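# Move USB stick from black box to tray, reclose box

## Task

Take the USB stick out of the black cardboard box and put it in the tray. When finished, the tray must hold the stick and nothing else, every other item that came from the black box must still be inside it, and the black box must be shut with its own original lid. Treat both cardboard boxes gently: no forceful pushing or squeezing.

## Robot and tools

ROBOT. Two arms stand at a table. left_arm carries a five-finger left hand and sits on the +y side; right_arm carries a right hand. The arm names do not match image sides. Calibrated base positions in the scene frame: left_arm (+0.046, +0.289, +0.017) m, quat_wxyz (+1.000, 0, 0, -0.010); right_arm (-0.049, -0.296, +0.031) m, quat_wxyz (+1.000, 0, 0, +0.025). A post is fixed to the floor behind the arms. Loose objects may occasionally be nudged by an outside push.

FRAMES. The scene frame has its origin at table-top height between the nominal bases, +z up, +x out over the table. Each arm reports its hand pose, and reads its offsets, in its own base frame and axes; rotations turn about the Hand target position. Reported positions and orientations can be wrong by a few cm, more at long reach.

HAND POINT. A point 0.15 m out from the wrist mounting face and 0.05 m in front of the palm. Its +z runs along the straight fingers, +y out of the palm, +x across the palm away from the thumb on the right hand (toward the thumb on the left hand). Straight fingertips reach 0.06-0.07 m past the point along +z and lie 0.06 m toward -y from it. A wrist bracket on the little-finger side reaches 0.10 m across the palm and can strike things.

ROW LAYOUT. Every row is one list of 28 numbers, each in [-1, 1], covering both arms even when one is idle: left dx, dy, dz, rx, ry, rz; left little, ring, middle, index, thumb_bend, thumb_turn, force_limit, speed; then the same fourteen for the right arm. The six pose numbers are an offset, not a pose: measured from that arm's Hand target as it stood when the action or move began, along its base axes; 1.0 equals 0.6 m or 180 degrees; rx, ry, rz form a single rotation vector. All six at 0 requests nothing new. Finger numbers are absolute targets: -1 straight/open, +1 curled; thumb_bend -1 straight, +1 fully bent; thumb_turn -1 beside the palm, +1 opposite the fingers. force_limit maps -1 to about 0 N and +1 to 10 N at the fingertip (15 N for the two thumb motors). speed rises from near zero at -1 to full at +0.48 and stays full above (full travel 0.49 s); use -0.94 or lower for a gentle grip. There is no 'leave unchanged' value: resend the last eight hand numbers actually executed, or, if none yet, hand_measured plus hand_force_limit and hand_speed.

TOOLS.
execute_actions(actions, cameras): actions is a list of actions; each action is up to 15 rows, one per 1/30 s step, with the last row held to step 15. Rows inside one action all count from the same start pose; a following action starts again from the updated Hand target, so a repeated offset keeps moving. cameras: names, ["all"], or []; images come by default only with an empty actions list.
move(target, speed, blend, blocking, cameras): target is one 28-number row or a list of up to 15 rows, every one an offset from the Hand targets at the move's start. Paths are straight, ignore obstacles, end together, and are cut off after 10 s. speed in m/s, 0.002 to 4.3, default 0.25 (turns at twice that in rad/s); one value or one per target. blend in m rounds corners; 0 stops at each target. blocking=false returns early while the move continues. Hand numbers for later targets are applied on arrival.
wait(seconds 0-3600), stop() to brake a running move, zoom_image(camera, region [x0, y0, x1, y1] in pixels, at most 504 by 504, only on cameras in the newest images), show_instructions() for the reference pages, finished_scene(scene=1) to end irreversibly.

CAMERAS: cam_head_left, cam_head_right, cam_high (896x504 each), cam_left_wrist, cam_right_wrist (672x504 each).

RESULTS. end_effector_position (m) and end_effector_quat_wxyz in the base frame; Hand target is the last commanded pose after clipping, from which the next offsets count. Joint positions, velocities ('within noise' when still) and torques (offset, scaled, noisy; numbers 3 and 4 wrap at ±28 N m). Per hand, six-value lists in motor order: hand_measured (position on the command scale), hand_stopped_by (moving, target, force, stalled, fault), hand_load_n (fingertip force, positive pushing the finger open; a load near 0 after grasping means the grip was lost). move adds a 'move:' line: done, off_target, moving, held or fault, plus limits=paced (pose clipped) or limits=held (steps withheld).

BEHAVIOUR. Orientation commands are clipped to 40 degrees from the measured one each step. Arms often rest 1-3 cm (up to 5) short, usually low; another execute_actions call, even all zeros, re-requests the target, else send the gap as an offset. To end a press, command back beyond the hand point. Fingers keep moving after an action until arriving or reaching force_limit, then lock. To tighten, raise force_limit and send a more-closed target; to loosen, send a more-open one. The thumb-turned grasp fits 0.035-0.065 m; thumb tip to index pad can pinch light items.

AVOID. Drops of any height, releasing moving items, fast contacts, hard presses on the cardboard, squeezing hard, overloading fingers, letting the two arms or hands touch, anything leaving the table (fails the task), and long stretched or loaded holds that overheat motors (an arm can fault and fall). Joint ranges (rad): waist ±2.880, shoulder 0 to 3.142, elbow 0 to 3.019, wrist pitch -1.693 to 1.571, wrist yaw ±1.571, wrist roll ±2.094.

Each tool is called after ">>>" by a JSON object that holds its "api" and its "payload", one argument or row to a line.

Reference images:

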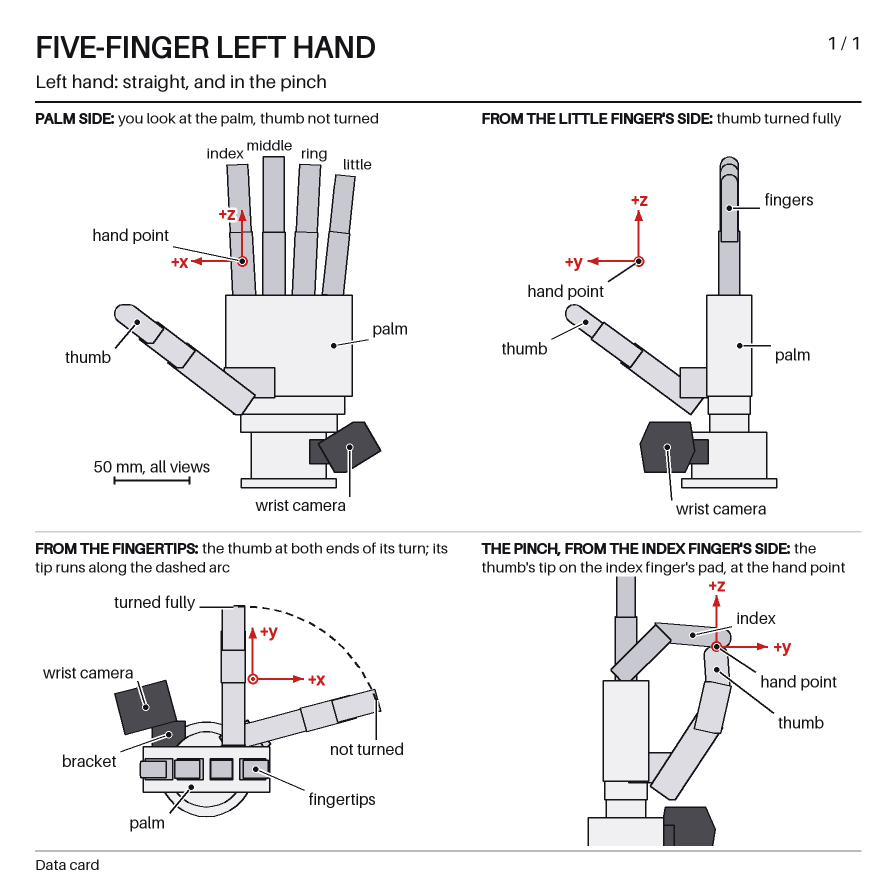

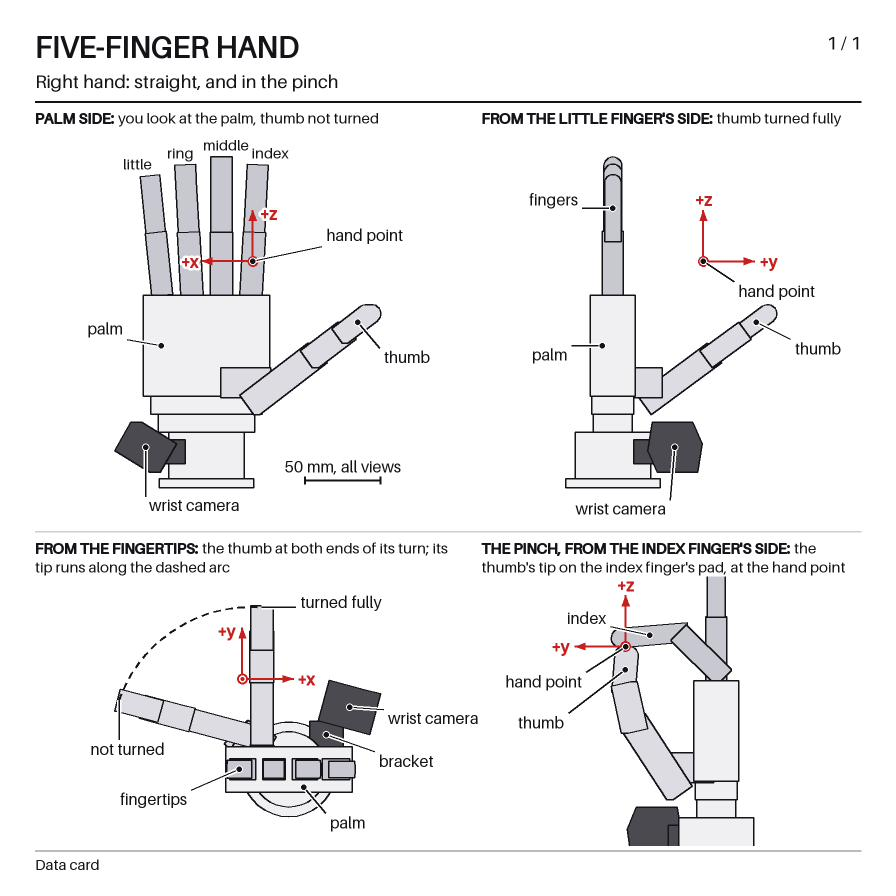

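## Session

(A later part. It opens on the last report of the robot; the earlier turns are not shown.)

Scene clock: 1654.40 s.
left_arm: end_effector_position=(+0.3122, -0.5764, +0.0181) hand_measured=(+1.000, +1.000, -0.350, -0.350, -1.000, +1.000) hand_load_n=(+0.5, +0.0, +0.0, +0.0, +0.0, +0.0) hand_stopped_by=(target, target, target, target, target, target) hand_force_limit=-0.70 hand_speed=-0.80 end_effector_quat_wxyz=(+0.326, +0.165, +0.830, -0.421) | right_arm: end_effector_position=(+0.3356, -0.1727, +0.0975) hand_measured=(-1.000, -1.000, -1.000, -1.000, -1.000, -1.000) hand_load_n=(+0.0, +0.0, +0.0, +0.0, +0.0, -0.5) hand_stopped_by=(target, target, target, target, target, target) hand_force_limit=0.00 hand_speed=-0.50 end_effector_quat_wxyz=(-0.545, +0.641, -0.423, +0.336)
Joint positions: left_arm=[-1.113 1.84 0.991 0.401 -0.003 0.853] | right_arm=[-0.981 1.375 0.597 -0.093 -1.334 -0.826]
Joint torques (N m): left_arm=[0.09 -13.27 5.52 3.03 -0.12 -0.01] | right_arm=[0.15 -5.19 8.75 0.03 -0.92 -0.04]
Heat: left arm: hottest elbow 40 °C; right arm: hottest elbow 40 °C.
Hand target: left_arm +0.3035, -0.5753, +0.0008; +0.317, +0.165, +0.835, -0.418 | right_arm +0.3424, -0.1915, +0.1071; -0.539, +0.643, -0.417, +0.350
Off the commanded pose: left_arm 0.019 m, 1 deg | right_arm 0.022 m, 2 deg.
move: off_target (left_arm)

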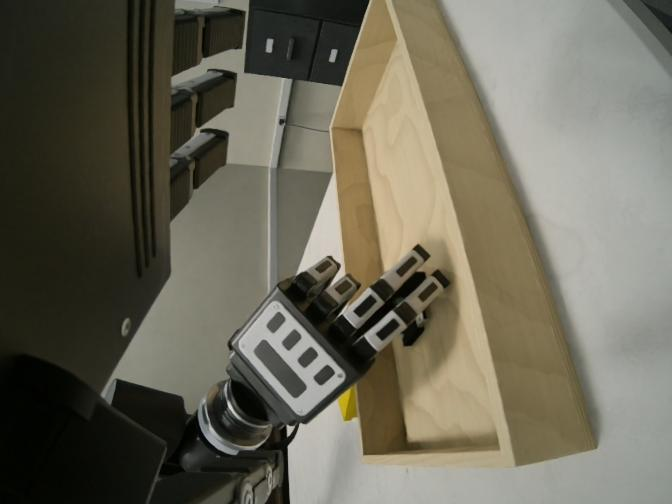

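>>> {"api": "wait", "payload": {
  "seconds": 0.1,
  "cameras": ["all"]
}}

>>> {"api": "zoom_image", "payload": {
  "camera": "cam_head_left",
  "region": [340, 200, 560, 340]
}}

>>> {"api": "zoom_image", "payload": {
  "camera": "cam_high",
  "region": [300, 150, 600, 350]
}}

Scene clock: 1679.87 s.
left_arm: end_effector_position=(+0.3122, -0.5764, +0.0181) hand_measured=(+1.000, +1.000, -0.350, -0.350, -1.000, +1.000) hand_load_n=(+0.0, +0.0, +0.0, +0.0, +0.0, +0.0) hand_stopped_by=(target, target, target, target, target, target) hand_force_limit=-0.70 hand_speed=-0.80 end_effector_quat_wxyz=(+0.326, +0.165, +0.830, -0.421) | right_arm: end_effector_position=(+0.3356, -0.1727, +0.0975) hand_measured=(-1.000, -1.000, -1.000, -1.000, -1.000, -1.000) hand_load_n=(+0.0, +0.0, +0.0, +0.0, -0.5, +0.0) hand_stopped_by=(target, target, target, target, target, target) hand_force_limit=0.00 hand_speed=-0.50 end_effector_quat_wxyz=(-0.545, +0.641, -0.423, +0.336)
Joint positions: left_arm=[-1.113 1.84 0.991 0.401 -0.003 0.853] | right_arm=[-0.981 1.375 0.597 -0.093 -1.334 -0.826]
Joint torques (N m): left_arm=[0.09 -13.22 5.52 3.07 -0.12 -0.01] | right_arm=[0.09 -5.3 8.7 0.08 -0.92 -0.06]
Heat: left arm: hottest elbow 39 °C; right arm: hottest elbow 40 °C.
Hand target: left_arm +0.3035, -0.5753, +0.0008; +0.317, +0.165, +0.835, -0.418 | right_arm +0.3424, -0.1915, +0.1071; -0.539, +0.643, -0.417, +0.350
Off the commanded pose: left_arm 0.019 m, 1 deg | right_arm 0.022 m, 2 deg.
wait: 0.10 s; at rest from the start

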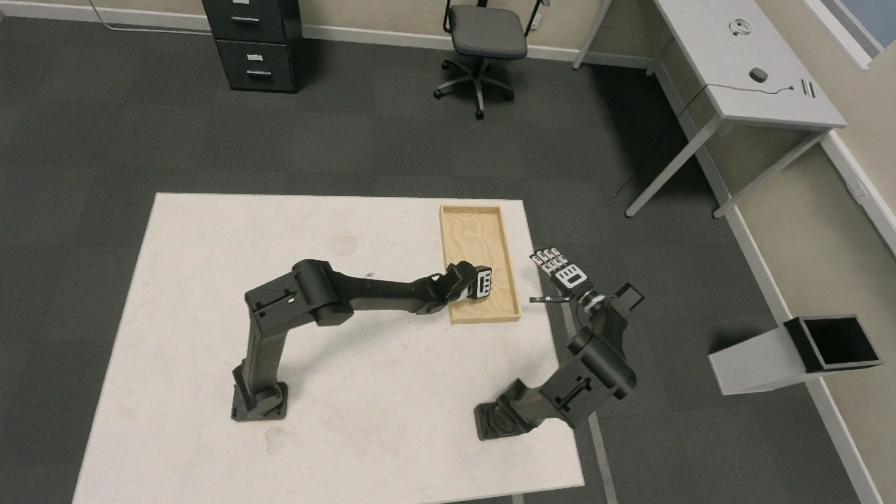

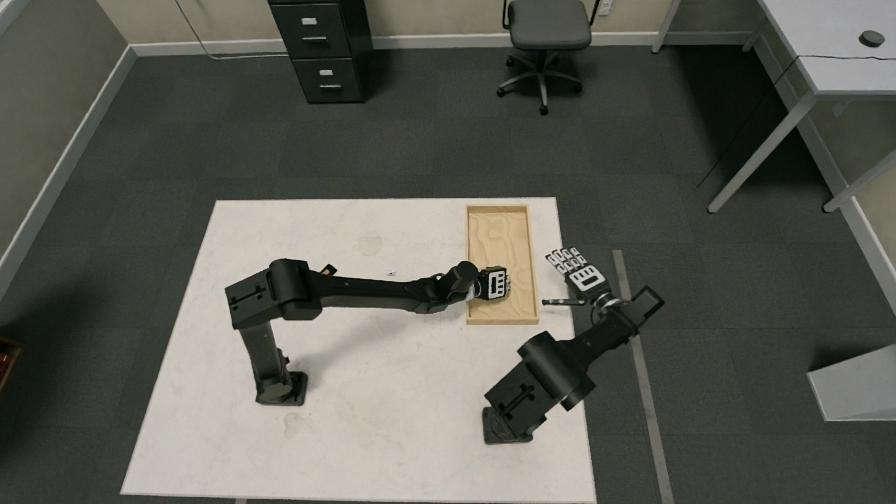

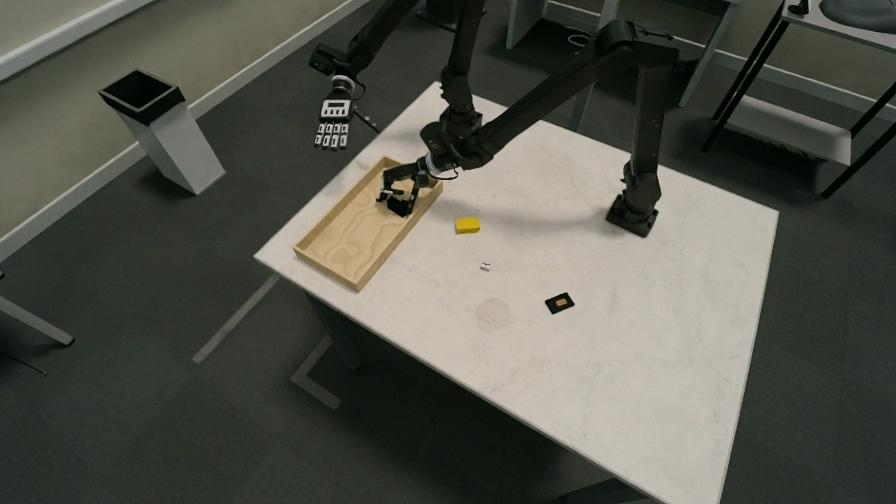

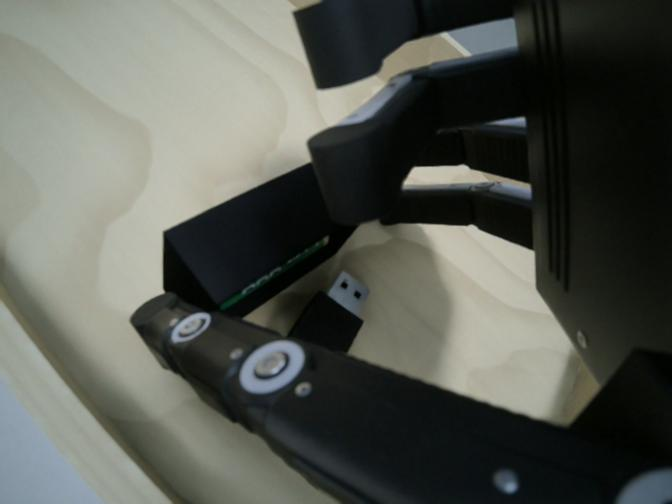

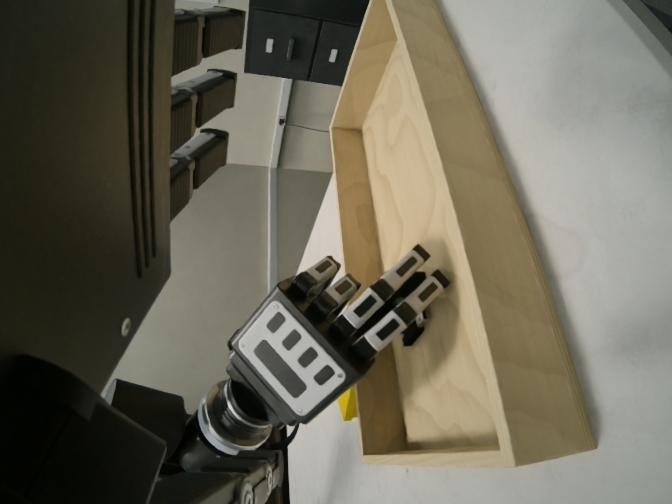

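Scaled by 2.291 from the camera's image (finer frame: 1280x720).

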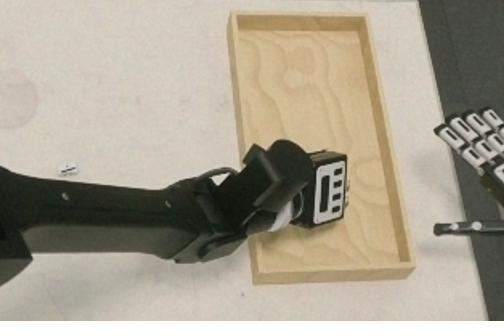

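Scaled by 1.680 from the camera's image (finer frame: 1280x720).

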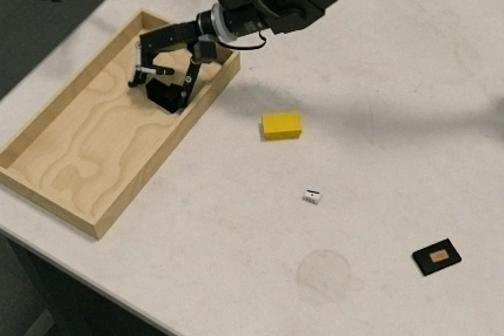

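>>> {"api": "zoom_image", "payload": {
  "camera": "cam_left_wrist",
  "region": [100, 130, 400, 380]
}}

>>> {"api": "zoom_image", "payload": {
  "camera": "cam_high",
  "region": [350, 140, 450, 240]
}}

Scaled by 1.680 from the camera's image (finer frame: 960x720).

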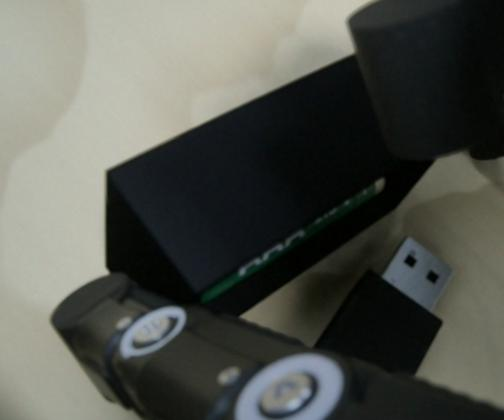

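Scaled by 5.040 from the camera's image (finer frame: 1280x720).

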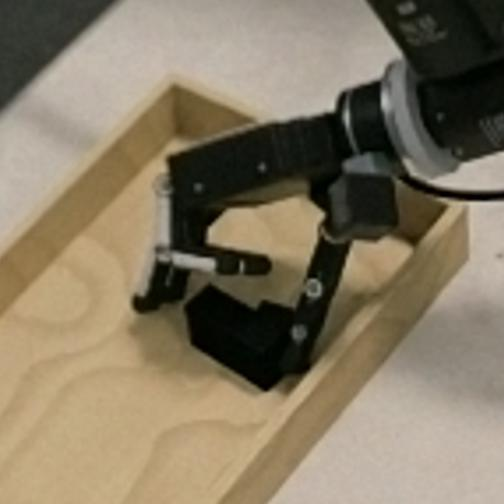

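>>> {"api": "execute_actions", "payload": {
  "actions": [
    [[0,0,0,0,0,0,1,1,-0.35,-0.35,-1,1,-0.7,-0.8,0,0,0,0,0,0,-1,-1,-1,-1,-1,-1,0,-0.5]]
  ],
  "cameras": []
}}

Scene clock: 1696.37 s.
left_arm: end_effector_position=(+0.3122, -0.5764, +0.0181) hand_measured=(+1.000, +1.000, -0.350, -0.350, -1.000, +1.000) hand_load_n=(+0.0, +0.0, +0.0, +0.0, +0.0, +0.5) hand_stopped_by=(target, target, target, target, target, target) hand_force_limit=-0.70 hand_speed=-0.80 end_effector_quat_wxyz=(+0.326, +0.165, +0.830, -0.421) | right_arm: end_effector_position=(+0.3356, -0.1727, +0.0975) hand_measured=(-1.000, -1.000, -1.000, -1.000, -1.000, -1.000) hand_load_n=(+0.0, +0.0, +0.0, +0.0, +0.0, -0.5) hand_stopped_by=(target, target, target, target, target, target) hand_force_limit=0.00 hand_speed=-0.50 end_effector_quat_wxyz=(-0.545, +0.641, -0.423, +0.336)
Joint positions: left_arm=[-1.113 1.84 0.991 0.401 -0.003 0.853] | right_arm=[-0.981 1.375 0.597 -0.093 -1.334 -0.826]
Joint torques (N m): left_arm=[0.15 -13.22 5.49 3.04 -0.12 -0.01] | right_arm=[0.09 -5.36 8.72 0.05 -0.93 -0.03]
Heat: left arm: hottest elbow 39 °C; right arm: hottest elbow 40 °C.
Hand target: left_arm +0.3035, -0.5753, +0.0008; +0.317, +0.165, +0.835, -0.418 | right_arm +0.3424, -0.1915, +0.1071; -0.539, +0.643, -0.417, +0.350
Off the commanded pose: left_arm 0.019 m, 1 deg | right_arm 0.022 m, 2 deg.

>>> {"api": "move", "payload": {
  "target": [-0.002,0.010,0.004,0,0,0,1,1,-0.35,-0.35,-1,1,-0.7,-0.8,0,0,0,0,0,0,-1,-1,-1,-1,-1,-1,0,-0.5],
  "speed": 0.03,
  "cameras": ["cam_left_wrist","cam_right_wrist"]
}}

>>> {"api": "zoom_image", "payload": {
  "camera": "cam_left_wrist",
  "region": [100, 130, 400, 380]
}}

>>> {"api": "zoom_image", "payload": {
  "camera": "cam_right_wrist",
  "region": [320, 220, 480, 380]
}}

Scene clock: 1700.57 s.
left_arm: end_effector_position=(+0.3114, -0.5747, +0.0167) hand_measured=(+1.000, +1.000, -0.350, -0.350, -1.000, +1.000) hand_load_n=(+0.0, +0.0, +0.0, +0.0, +0.0, +0.0) hand_stopped_by=(target, target, target, target, target, target) hand_force_limit=-0.70 hand_speed=-0.80 end_effector_quat_wxyz=(+0.327, +0.165, +0.829, -0.423) | right_arm: end_effector_position=(+0.3356, -0.1727, +0.0975) hand_measured=(-1.000, -1.000, -1.000, -1.000, -1.000, -1.000) hand_load_n=(+0.0, +0.0, +0.0, +0.0, +0.0, +0.0) hand_stopped_by=(target, target, target, target, target, target) hand_force_limit=0.00 hand_speed=-0.50 end_effector_quat_wxyz=(-0.545, +0.641, -0.423, +0.336)
Joint positions: left_arm=[-1.113 1.84 0.982 0.414 -0.003 0.853] | right_arm=[-0.981 1.375 0.597 -0.093 -1.334 -0.826]
Joint torques (N m): left_arm=[0.32 -14.27 4.96 2.54 -0.01 0.01] | right_arm=[0.03 -5.25 8.7 0.02 -0.93 -0.05]
Heat: left arm: hottest elbow 39 °C; right arm: hottest elbow 40 °C.
Hand target: left_arm +0.3023, -0.5694, +0.0033; +0.317, +0.165, +0.835, -0.418 | right_arm +0.3424, -0.1915, +0.1071; -0.539, +0.643, -0.417, +0.350
Off the commanded pose: left_arm 0.017 m, 1 deg | right_arm 0.022 m, 2 deg.
move: off_target (left_arm)

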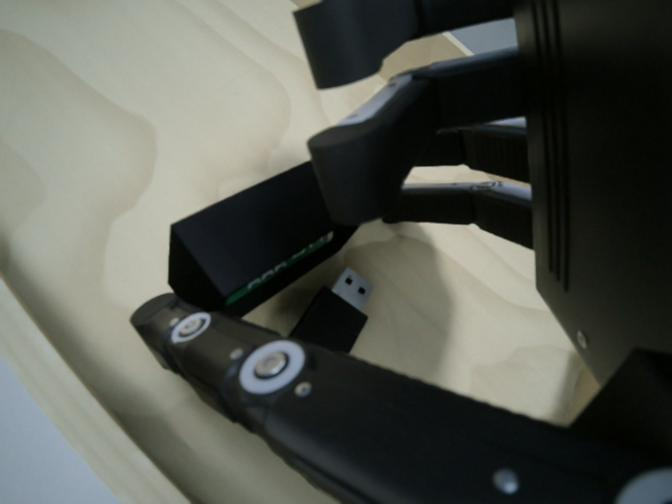

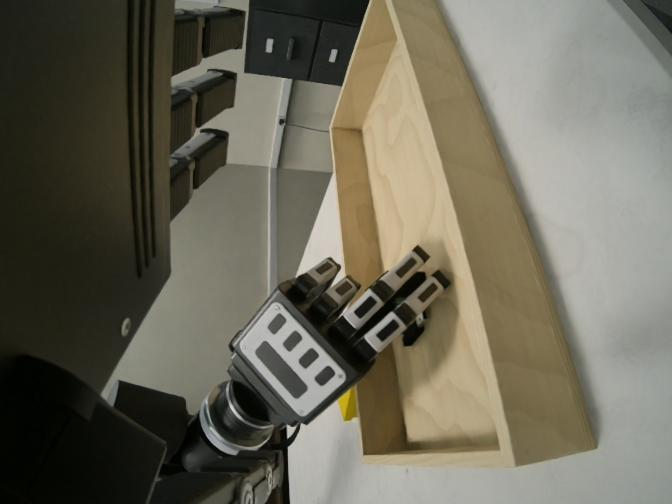

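Scaled by 1.680 from the camera's image (finer frame: 960x720).

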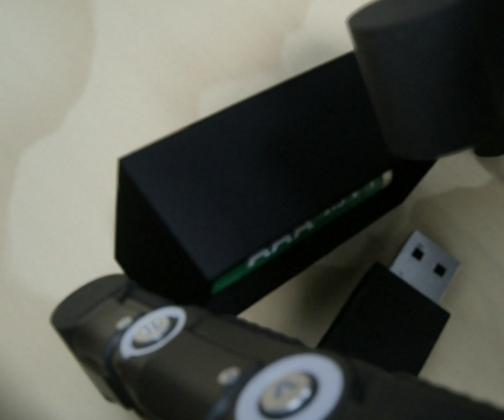

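Scaled by 3.150 from the camera's image (finer frame: 960x720).

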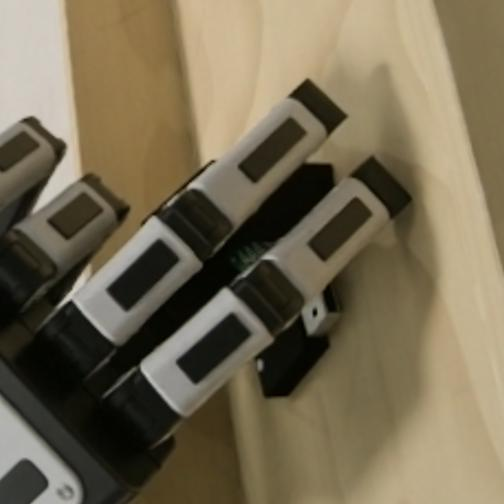

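>>> {"api": "move", "payload": {
  "target": [0,0.002,-0.018,0,0,0,1,1,-0.35,-0.35,-1,1,-0.7,-0.8,0,0,0,0,0,0,-1,-1,-1,-1,-1,-1,0,-0.5],
  "speed": 0.06,
  "cameras": ["cam_left_wrist","cam_right_wrist"]
}}

>>> {"api": "zoom_image", "payload": {
  "camera": "cam_left_wrist",
  "region": [100, 130, 400, 380]
}}

>>> {"api": "zoom_image", "payload": {
  "camera": "cam_right_wrist",
  "region": [320, 220, 480, 380]
}}

Scene clock: 1705.67 s.
left_arm: end_effector_position=(+0.3109, -0.5737, +0.0167) hand_measured=(+1.000, +1.000, -0.350, -0.350, -1.000, +1.000) hand_load_n=(+0.0, +0.0, +0.0, +0.5, +0.0, +0.0) hand_stopped_by=(target, target, target, target, target, target) hand_force_limit=-0.70 hand_speed=-0.80 end_effector_quat_wxyz=(+0.330, +0.164, +0.826, -0.427) | right_arm: end_effector_position=(+0.3356, -0.1727, +0.0975) hand_measured=(-1.000, -1.000, -1.000, -1.000, -1.000, -1.000) hand_load_n=(+0.0, +0.0, +0.0, +0.0, +0.0, +0.0) hand_stopped_by=(target, target, target, target, target, target) hand_force_limit=0.00 hand_speed=-0.50 end_effector_quat_wxyz=(-0.545, +0.641, -0.423, +0.336)
Joint positions: left_arm=[-1.113 1.84 0.971 0.438 -0.003 0.853] | right_arm=[-0.981 1.375 0.597 -0.093 -1.334 -0.826]
Joint torques (N m): left_arm=[0.44 -12.63 5.08 2.8 0.02 0.01] | right_arm=[0.03 -5.42 8.69 0.09 -0.93 -0.05]
Heat: left arm: hottest elbow 39 °C; right arm: hottest elbow 40 °C.
Hand target: left_arm +0.3023, -0.5681, -0.0075; +0.317, +0.165, +0.835, -0.418 | right_arm +0.3424, -0.1915, +0.1071; -0.539, +0.643, -0.417, +0.350
Off the commanded pose: left_arm 0.026 m, 2 deg | right_arm 0.022 m, 2 deg.
move: off_target (left_arm)

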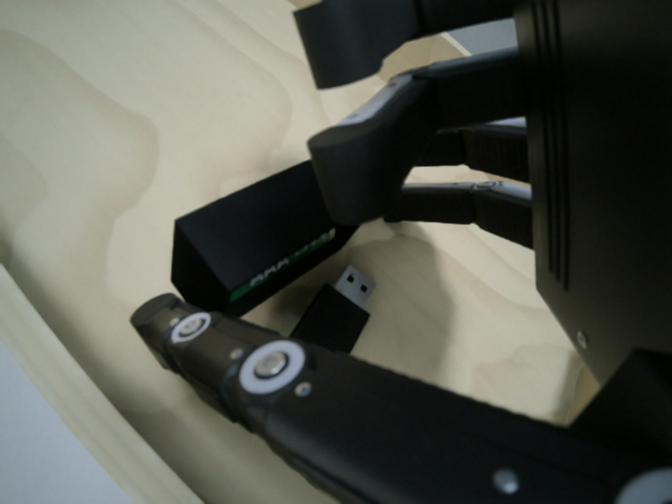

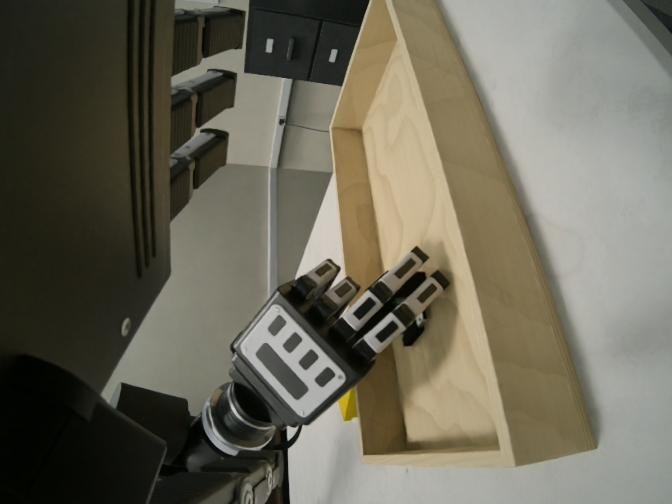

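Scaled by 1.680 from the camera's image (finer frame: 960x720).

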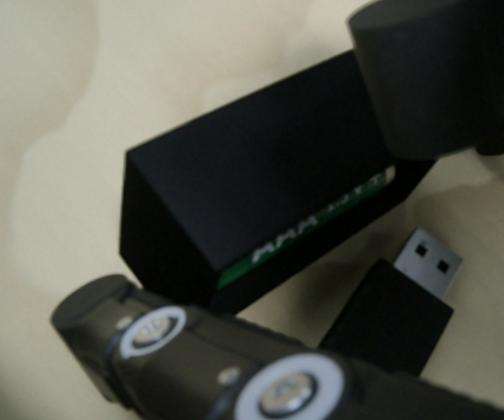

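Scaled by 3.150 from the camera's image (finer frame: 960x720).

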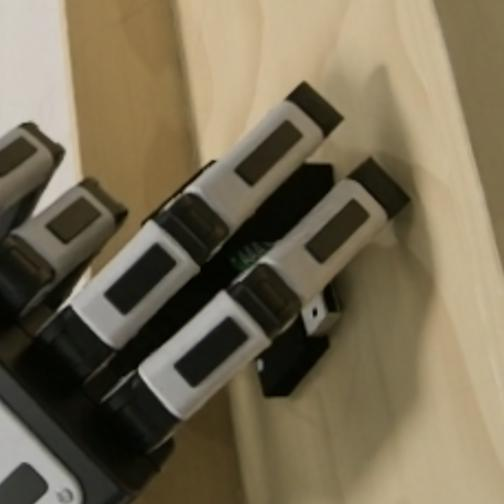

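>>> {"api": "move", "payload": {
  "target": [
    [0.0,-0.004,0.045,0,0,0,1,1,-0.35,-0.35,-1,1,-0.7,-0.8,0,0,0,0,0,0,-1,-1,-1,-1,-1,-1,0,-0.5]
  ],
  "speed": 0.06,
  "cameras": []
}}

>>> {"api": "move", "payload": {
  "target": [
    [0.0,0.0,-0.04,0,0,0,1,1,-0.35,-0.35,-1,1,-0.7,-0.8,0,0,0,0,0,0,-1,-1,-1,-1,-1,-1,0,-0.5]
  ],
  "speed": 0.06,
  "cameras": ["cam_left_wrist","cam_right_wrist"]
}}

>>> {"api": "zoom_image", "payload": {
  "camera": "cam_right_wrist",
  "region": [320, 220, 480, 380]
}}

Scene clock: 1739.97 s.
left_arm: end_effector_position=(+0.3087, -0.5692, +0.0174) hand_measured=(+1.000, +1.000, -0.350, -0.350, -1.000, +1.000) hand_load_n=(+0.0, +0.0, +0.0, +1.0, +0.0, +0.5) hand_stopped_by=(target, target, target, target, target, target) hand_force_limit=-0.70 hand_speed=-0.80 end_effector_quat_wxyz=(+0.324, +0.166, +0.832, -0.419) | right_arm: end_effector_position=(+0.3356, -0.1727, +0.0975) hand_measured=(-1.000, -1.000, -1.000, -1.000, -1.000, -1.000) hand_load_n=(+0.0, +0.0, +0.0, +0.0, +0.0, -0.5) hand_stopped_by=(target, target, target, target, target, target) hand_force_limit=0.00 hand_speed=-0.50 end_effector_quat_wxyz=(-0.545, +0.641, -0.423, +0.336)
Joint positions: left_arm=[-1.113 1.825 0.971 0.399 -0.003 0.853] | right_arm=[-0.981 1.375 0.597 -0.093 -1.334 -0.826]
Joint torques (N m): left_arm=[0.21 -15.56 6.52 1.33 -0.06 0] | right_arm=[0.03 -5.3 8.7 0.06 -0.93 -0.04]
Heat: left arm: hottest elbow 38 °C; right arm: hottest elbow 40 °C.
Hand target: left_arm +0.3023, -0.5705, +0.0194; +0.317, +0.165, +0.835, -0.418 | right_arm +0.3424, -0.1915, +0.1071; -0.539, +0.643, -0.417, +0.350
Off the commanded pose: left_arm 0.007 m, 1 deg | right_arm 0.022 m, 2 deg.
move: done

Scene clock: 1740.73 s.
left_arm: end_effector_position=(+0.3102, -0.5722, +0.0173) hand_measured=(+1.000, +1.000, -0.350, -0.350, -1.000, +1.000) hand_load_n=(+0.0, +0.0, +0.0, -1.0, +0.0, +0.5) hand_stopped_by=(target, target, target, target, target, target) hand_force_limit=-0.70 hand_speed=-0.80 end_effector_quat_wxyz=(+0.328, +0.165, +0.828, -0.424) | right_arm: end_effector_position=(+0.3356, -0.1727, +0.0975) hand_measured=(-1.000, -1.000, -1.000, -1.000, -1.000, -1.000) hand_load_n=(+0.0, +0.0, +0.0, +0.0, +0.0, +0.0) hand_stopped_by=(target, target, target, target, target, target) hand_force_limit=0.00 hand_speed=-0.50 end_effector_quat_wxyz=(-0.545, +0.641, -0.423, +0.336)
Joint positions: left_arm=[-1.113 1.834 0.971 0.424 -0.003 0.853] | right_arm=[-0.981 1.375 0.597 -0.093 -1.334 -0.826]
Joint torques (N m): left_arm=[0.26 -12.4 5.63 2.92 -0.05 0] | right_arm=[0.03 -5.19 8.65 0.06 -0.94 -0.05]
Heat: left arm: hottest elbow 38 °C; right arm: hottest elbow 40 °C.
Hand target: left_arm +0.3023, -0.5706, -0.0043; +0.317, +0.165, +0.835, -0.418 | right_arm +0.3424, -0.1915, +0.1071; -0.539, +0.643, -0.417, +0.350
Off the commanded pose: left_arm 0.023 m, 2 deg | right_arm 0.022 m, 2 deg.
move: off_target (left_arm)

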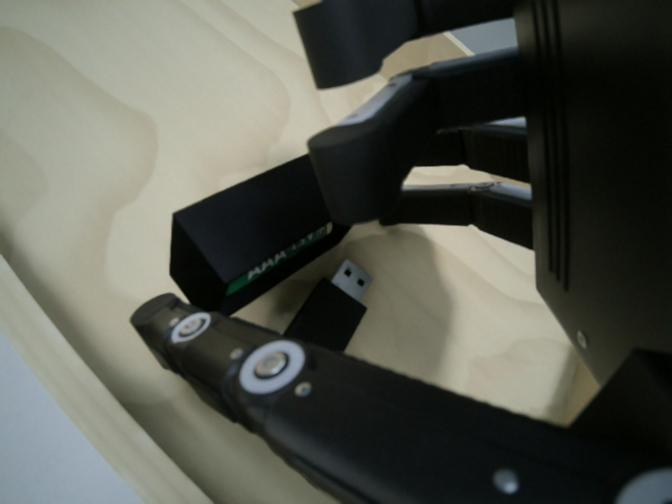

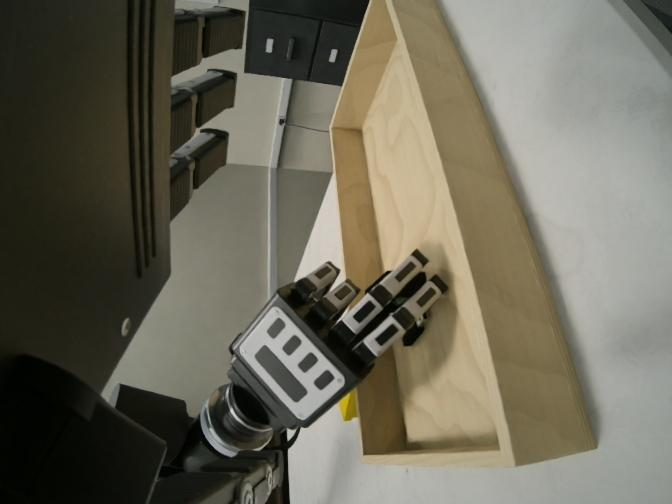

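Scaled by 3.150 from the camera's image (finer frame: 960x720).

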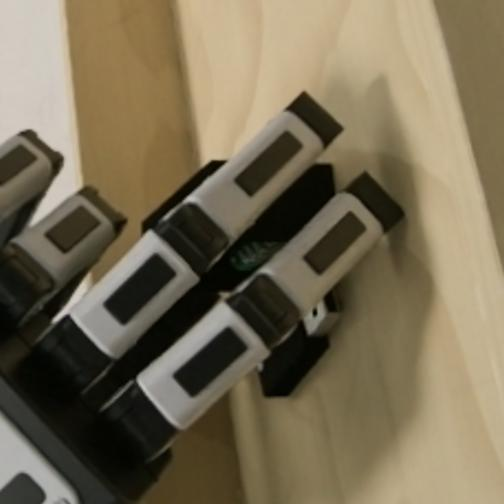

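>>> {"api": "wait", "payload": {
  "seconds": 0.1,
  "cameras": ["cam_high","cam_head_right","cam_head_left"]
}}

>>> {"api": "zoom_image", "payload": {
  "camera": "cam_high",
  "region": [370, 110, 490, 220]
}}

>>> {"api": "zoom_image", "payload": {
  "camera": "cam_head_right",
  "region": [430, 240, 550, 340]
}}

Scene clock: 1746.23 s.
left_arm: end_effector_position=(+0.3102, -0.5722, +0.0173) hand_measured=(+1.000, +1.000, -0.350, -0.350, -1.000, +1.000) hand_load_n=(+0.0, +0.0, +0.0, -1.5, +0.0, +0.0) hand_stopped_by=(target, target, target, target, target, target) hand_force_limit=-0.70 hand_speed=-0.80 end_effector_quat_wxyz=(+0.328, +0.165, +0.828, -0.424) | right_arm: end_effector_position=(+0.3356, -0.1727, +0.0975) hand_measured=(-1.000, -1.000, -1.000, -1.000, -1.000, -1.000) hand_load_n=(+0.0, +0.0, +0.0, +0.0, +0.0, -0.5) hand_stopped_by=(target, target, target, target, target, target) hand_force_limit=0.00 hand_speed=-0.50 end_effector_quat_wxyz=(-0.545, +0.641, -0.423, +0.336)
Joint positions: left_arm=[-1.113 1.834 0.971 0.424 -0.003 0.853] | right_arm=[-0.981 1.375 0.597 -0.093 -1.334 -0.826]
Joint torques (N m): left_arm=[0.26 -12.4 5.63 2.92 -0.05 0] | right_arm=[0.15 -5.25 8.66 0.05 -0.93 -0.02]
Heat: left arm: hottest elbow 38 °C; right arm: hottest elbow 40 °C.
Hand target: left_arm +0.3023, -0.5706, -0.0043; +0.317, +0.165, +0.835, -0.418 | right_arm +0.3424, -0.1915, +0.1071; -0.539, +0.643, -0.417, +0.350
Off the commanded pose: left_arm 0.023 m, 2 deg | right_arm 0.022 m, 2 deg.
wait: 0.10 s; at rest from the start
Images, in order (width x height): cam_head_left 896x504, cam_head_right 896x504, cam_high 896x504.

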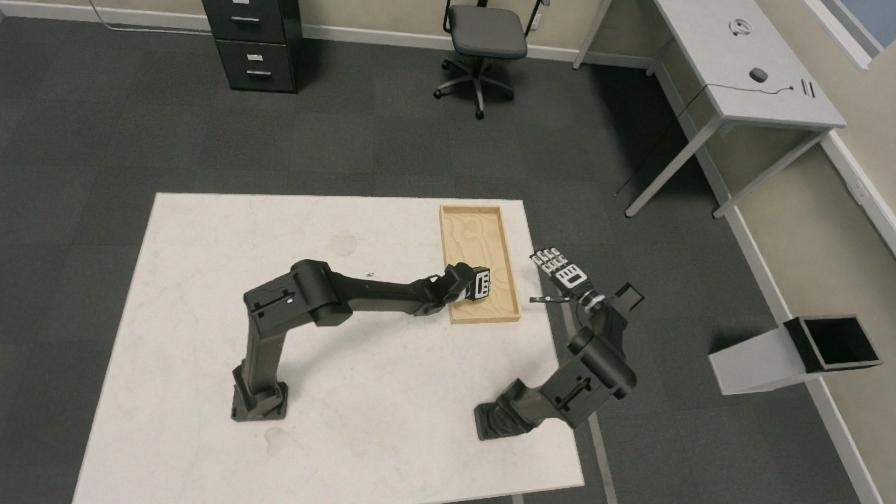

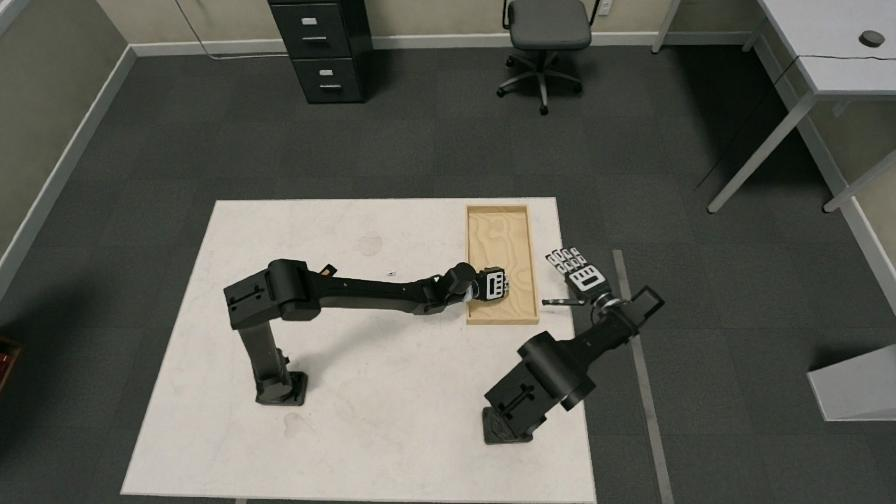

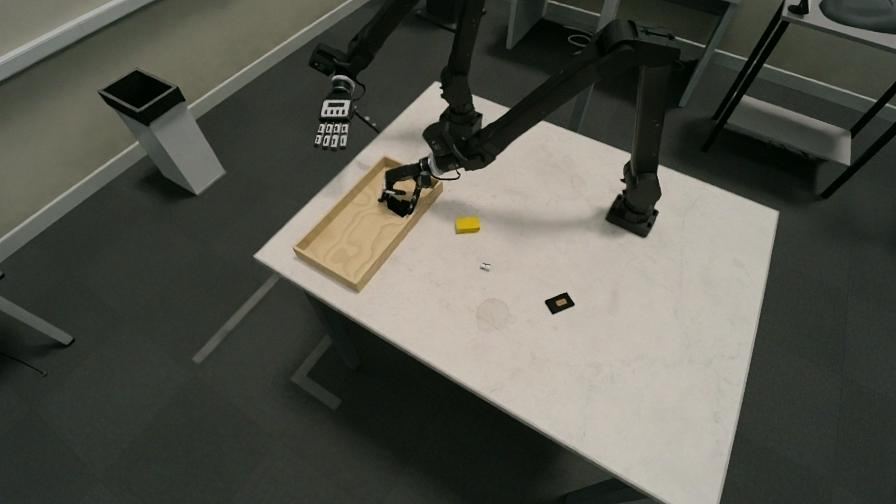

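Scaled by 4.200 from the camera's image (finer frame: 1280x720).

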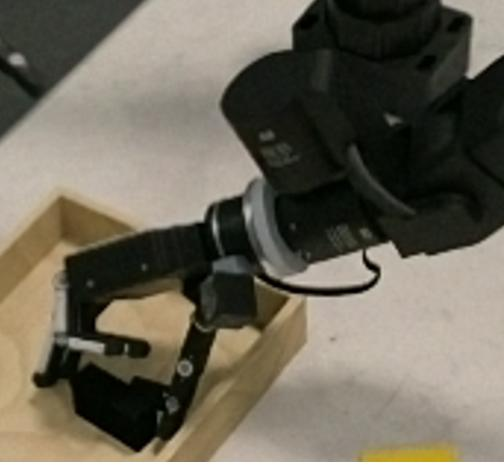

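Scaled by 4.200 from the camera's image (finer frame: 1280x720).

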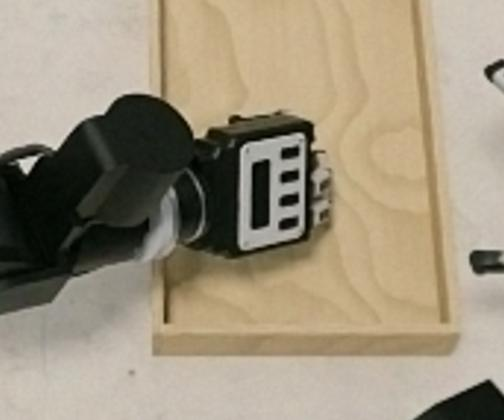

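>>> {"api": "wait", "payload": {
  "seconds": 0.1,
  "cameras": ["cam_left_wrist","cam_right_wrist"]
}}

>>> {"api": "zoom_image", "payload": {
  "camera": "cam_left_wrist",
  "region": [290, 120, 540, 300]
}}

>>> {"api": "zoom_image", "payload": {
  "camera": "cam_right_wrist",
  "region": [360, 240, 460, 360]
}}

Scene clock: 1780.23 s.
left_arm: end_effector_position=(+0.3102, -0.5722, +0.0173) hand_measured=(+1.000, +1.000, -0.350, -0.350, -1.000, +1.000) hand_load_n=(+0.0, +0.0, +0.0, -1.5, +0.0, +0.5) hand_stopped_by=(target, target, target, target, target, target) hand_force_limit=-0.70 hand_speed=-0.80 end_effector_quat_wxyz=(+0.328, +0.165, +0.828, -0.424) | right_arm: end_effector_position=(+0.3356, -0.1727, +0.0975) hand_measured=(-1.000, -1.000, -1.000, -1.000, -1.000, -1.000) hand_load_n=(+0.0, +0.0, +0.0, +0.0, +0.0, +0.0) hand_stopped_by=(target, target, target, target, target, target) hand_force_limit=0.00 hand_speed=-0.50 end_effector_quat_wxyz=(-0.545, +0.641, -0.423, +0.336)
Joint positions: left_arm=[-1.113 1.834 0.971 0.424 -0.003 0.853] | right_arm=[-0.981 1.375 0.597 -0.093 -1.334 -0.826]
Joint torques (N m): left_arm=[0.26 -12.4 5.64 2.95 -0.05 0] | right_arm=[0.26 -5.19 8.72 0.05 -0.93 -0.03]
Heat: left arm: hottest elbow 37 °C; right arm: hottest elbow 40 °C.
Hand target: left_arm +0.3023, -0.5706, -0.0043; +0.317, +0.165, +0.835, -0.418 | right_arm +0.3424, -0.1915, +0.1071; -0.539, +0.643, -0.417, +0.350
Off the commanded pose: left_arm 0.023 m, 2 deg | right_arm 0.022 m, 2 deg.
wait: 0.10 s; at rest from the start

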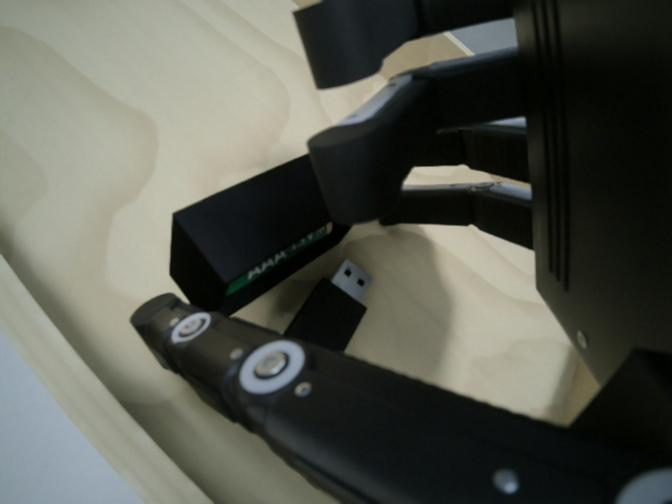

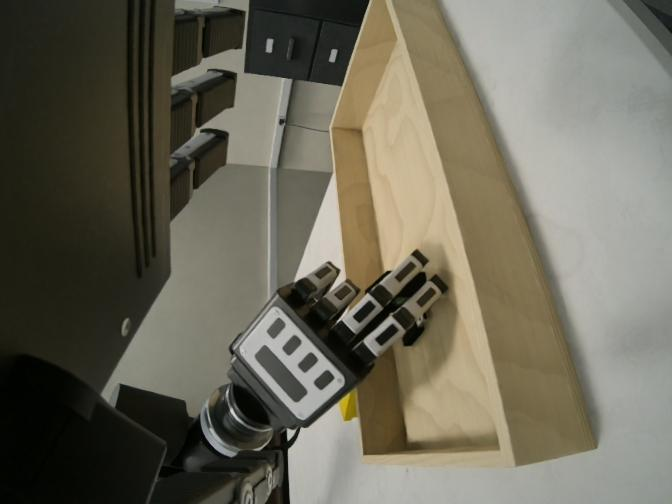

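Scaled by 2.016 from the camera's image (finer frame: 960x720).

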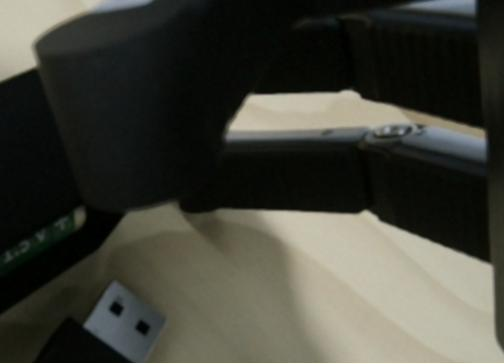

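Scaled by 4.200 from the camera's image (finer frame: 960x720).

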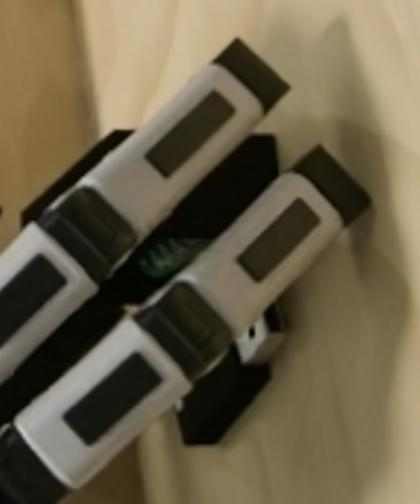

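>>> {"api": "move", "payload": {
  "target": [
    [0.0,-0.002,0.062,0,0,0,1,1,-0.35,-0.35,-1,1,-0.7,-0.8,0,0,0,0,0,0,-1,-1,-1,-1,-1,-1,0,-0.5]
  ],
  "speed": 0.04,
  "cameras": ["cam_left_wrist","cam_right_wrist"]
}}

>>> {"api": "zoom_image", "payload": {
  "camera": "cam_left_wrist",
  "region": [120, 120, 420, 370]
}}

>>> {"api": "zoom_image", "payload": {
  "camera": "cam_right_wrist",
  "region": [340, 230, 460, 370]
}}

Scene clock: 1801.60 s.
left_arm: end_effector_position=(+0.3062, -0.5642, +0.0193) hand_measured=(+1.000, +1.000, -0.350, -0.350, -1.000, +1.000) hand_load_n=(+0.0, +0.0, +0.0, +0.5, +0.0, +0.0) hand_stopped_by=(target, target, target, target, target, target) hand_force_limit=-0.70 hand_speed=-0.80 end_effector_quat_wxyz=(+0.317, +0.167, +0.839, -0.410) | right_arm: end_effector_position=(+0.3356, -0.1727, +0.0975) hand_measured=(-1.000, -1.000, -1.000, -1.000, -1.000, -1.000) hand_load_n=(+0.0, +0.0, +0.0, +0.0, +0.0, +0.0) hand_stopped_by=(target, target, target, target, target, target) hand_force_limit=0.00 hand_speed=-0.50 end_effector_quat_wxyz=(-0.545, +0.641, -0.423, +0.336)
Joint positions: left_arm=[-1.113 1.808 0.971 0.356 -0.003 0.853] | right_arm=[-0.981 1.375 0.597 -0.093 -1.334 -0.826]
Joint torques (N m): left_arm=[0.09 -16.03 7.36 1.62 -0.08 -0.01] | right_arm=[0.03 -5.25 8.68 0.02 -0.93 -0.04]
Heat: left arm: hottest elbow 37 °C; right arm: hottest elbow 40 °C.
Hand target: left_arm +0.3023, -0.5718, +0.0328; +0.317, +0.165, +0.835, -0.418 | right_arm +0.3424, -0.1915, +0.1071; -0.539, +0.643, -0.417, +0.350
Off the commanded pose: left_arm 0.016 m, 1 deg | right_arm 0.022 m, 2 deg.
move: off_target (left_arm)

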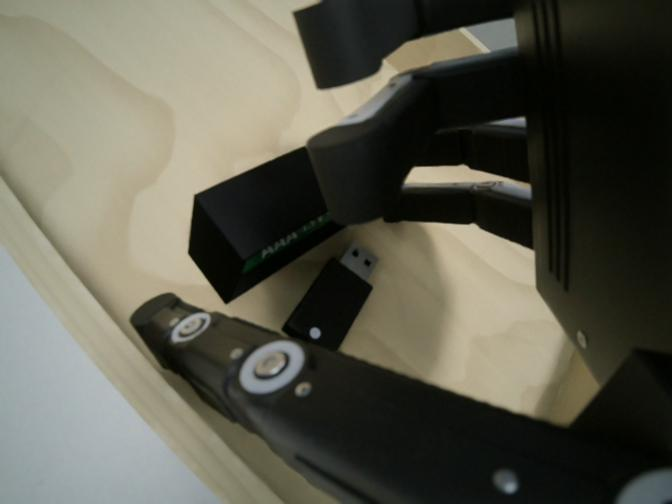

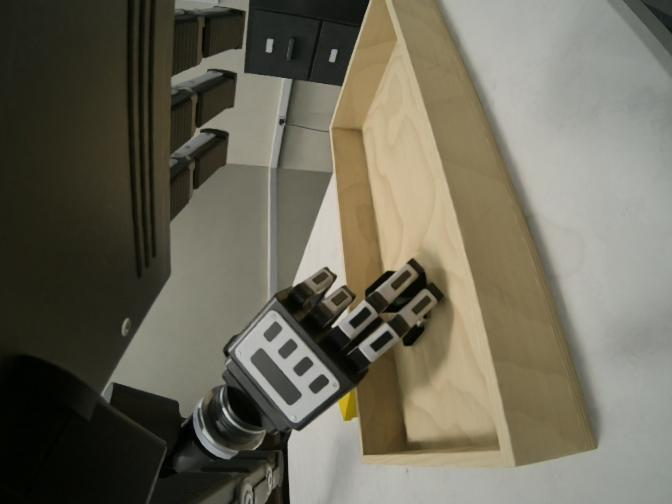

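Scaled by 1.680 from the camera's image (finer frame: 960x720).

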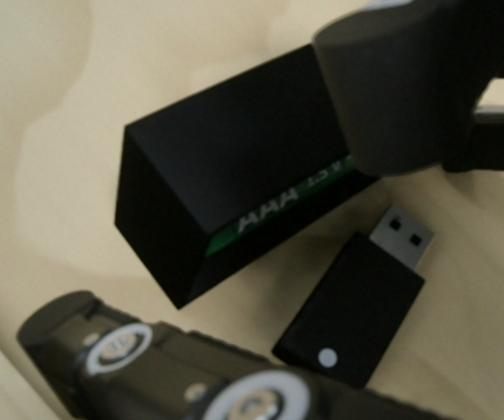

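Scaled by 3.600 from the camera's image (finer frame: 960x720).

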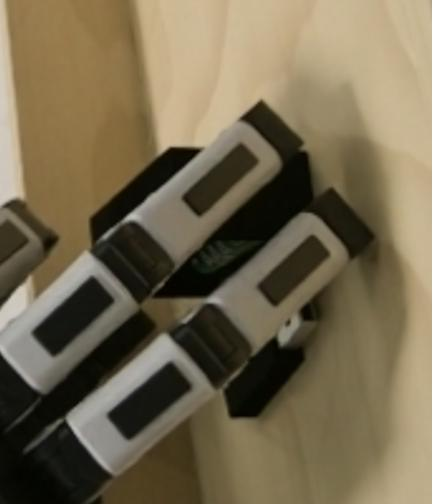

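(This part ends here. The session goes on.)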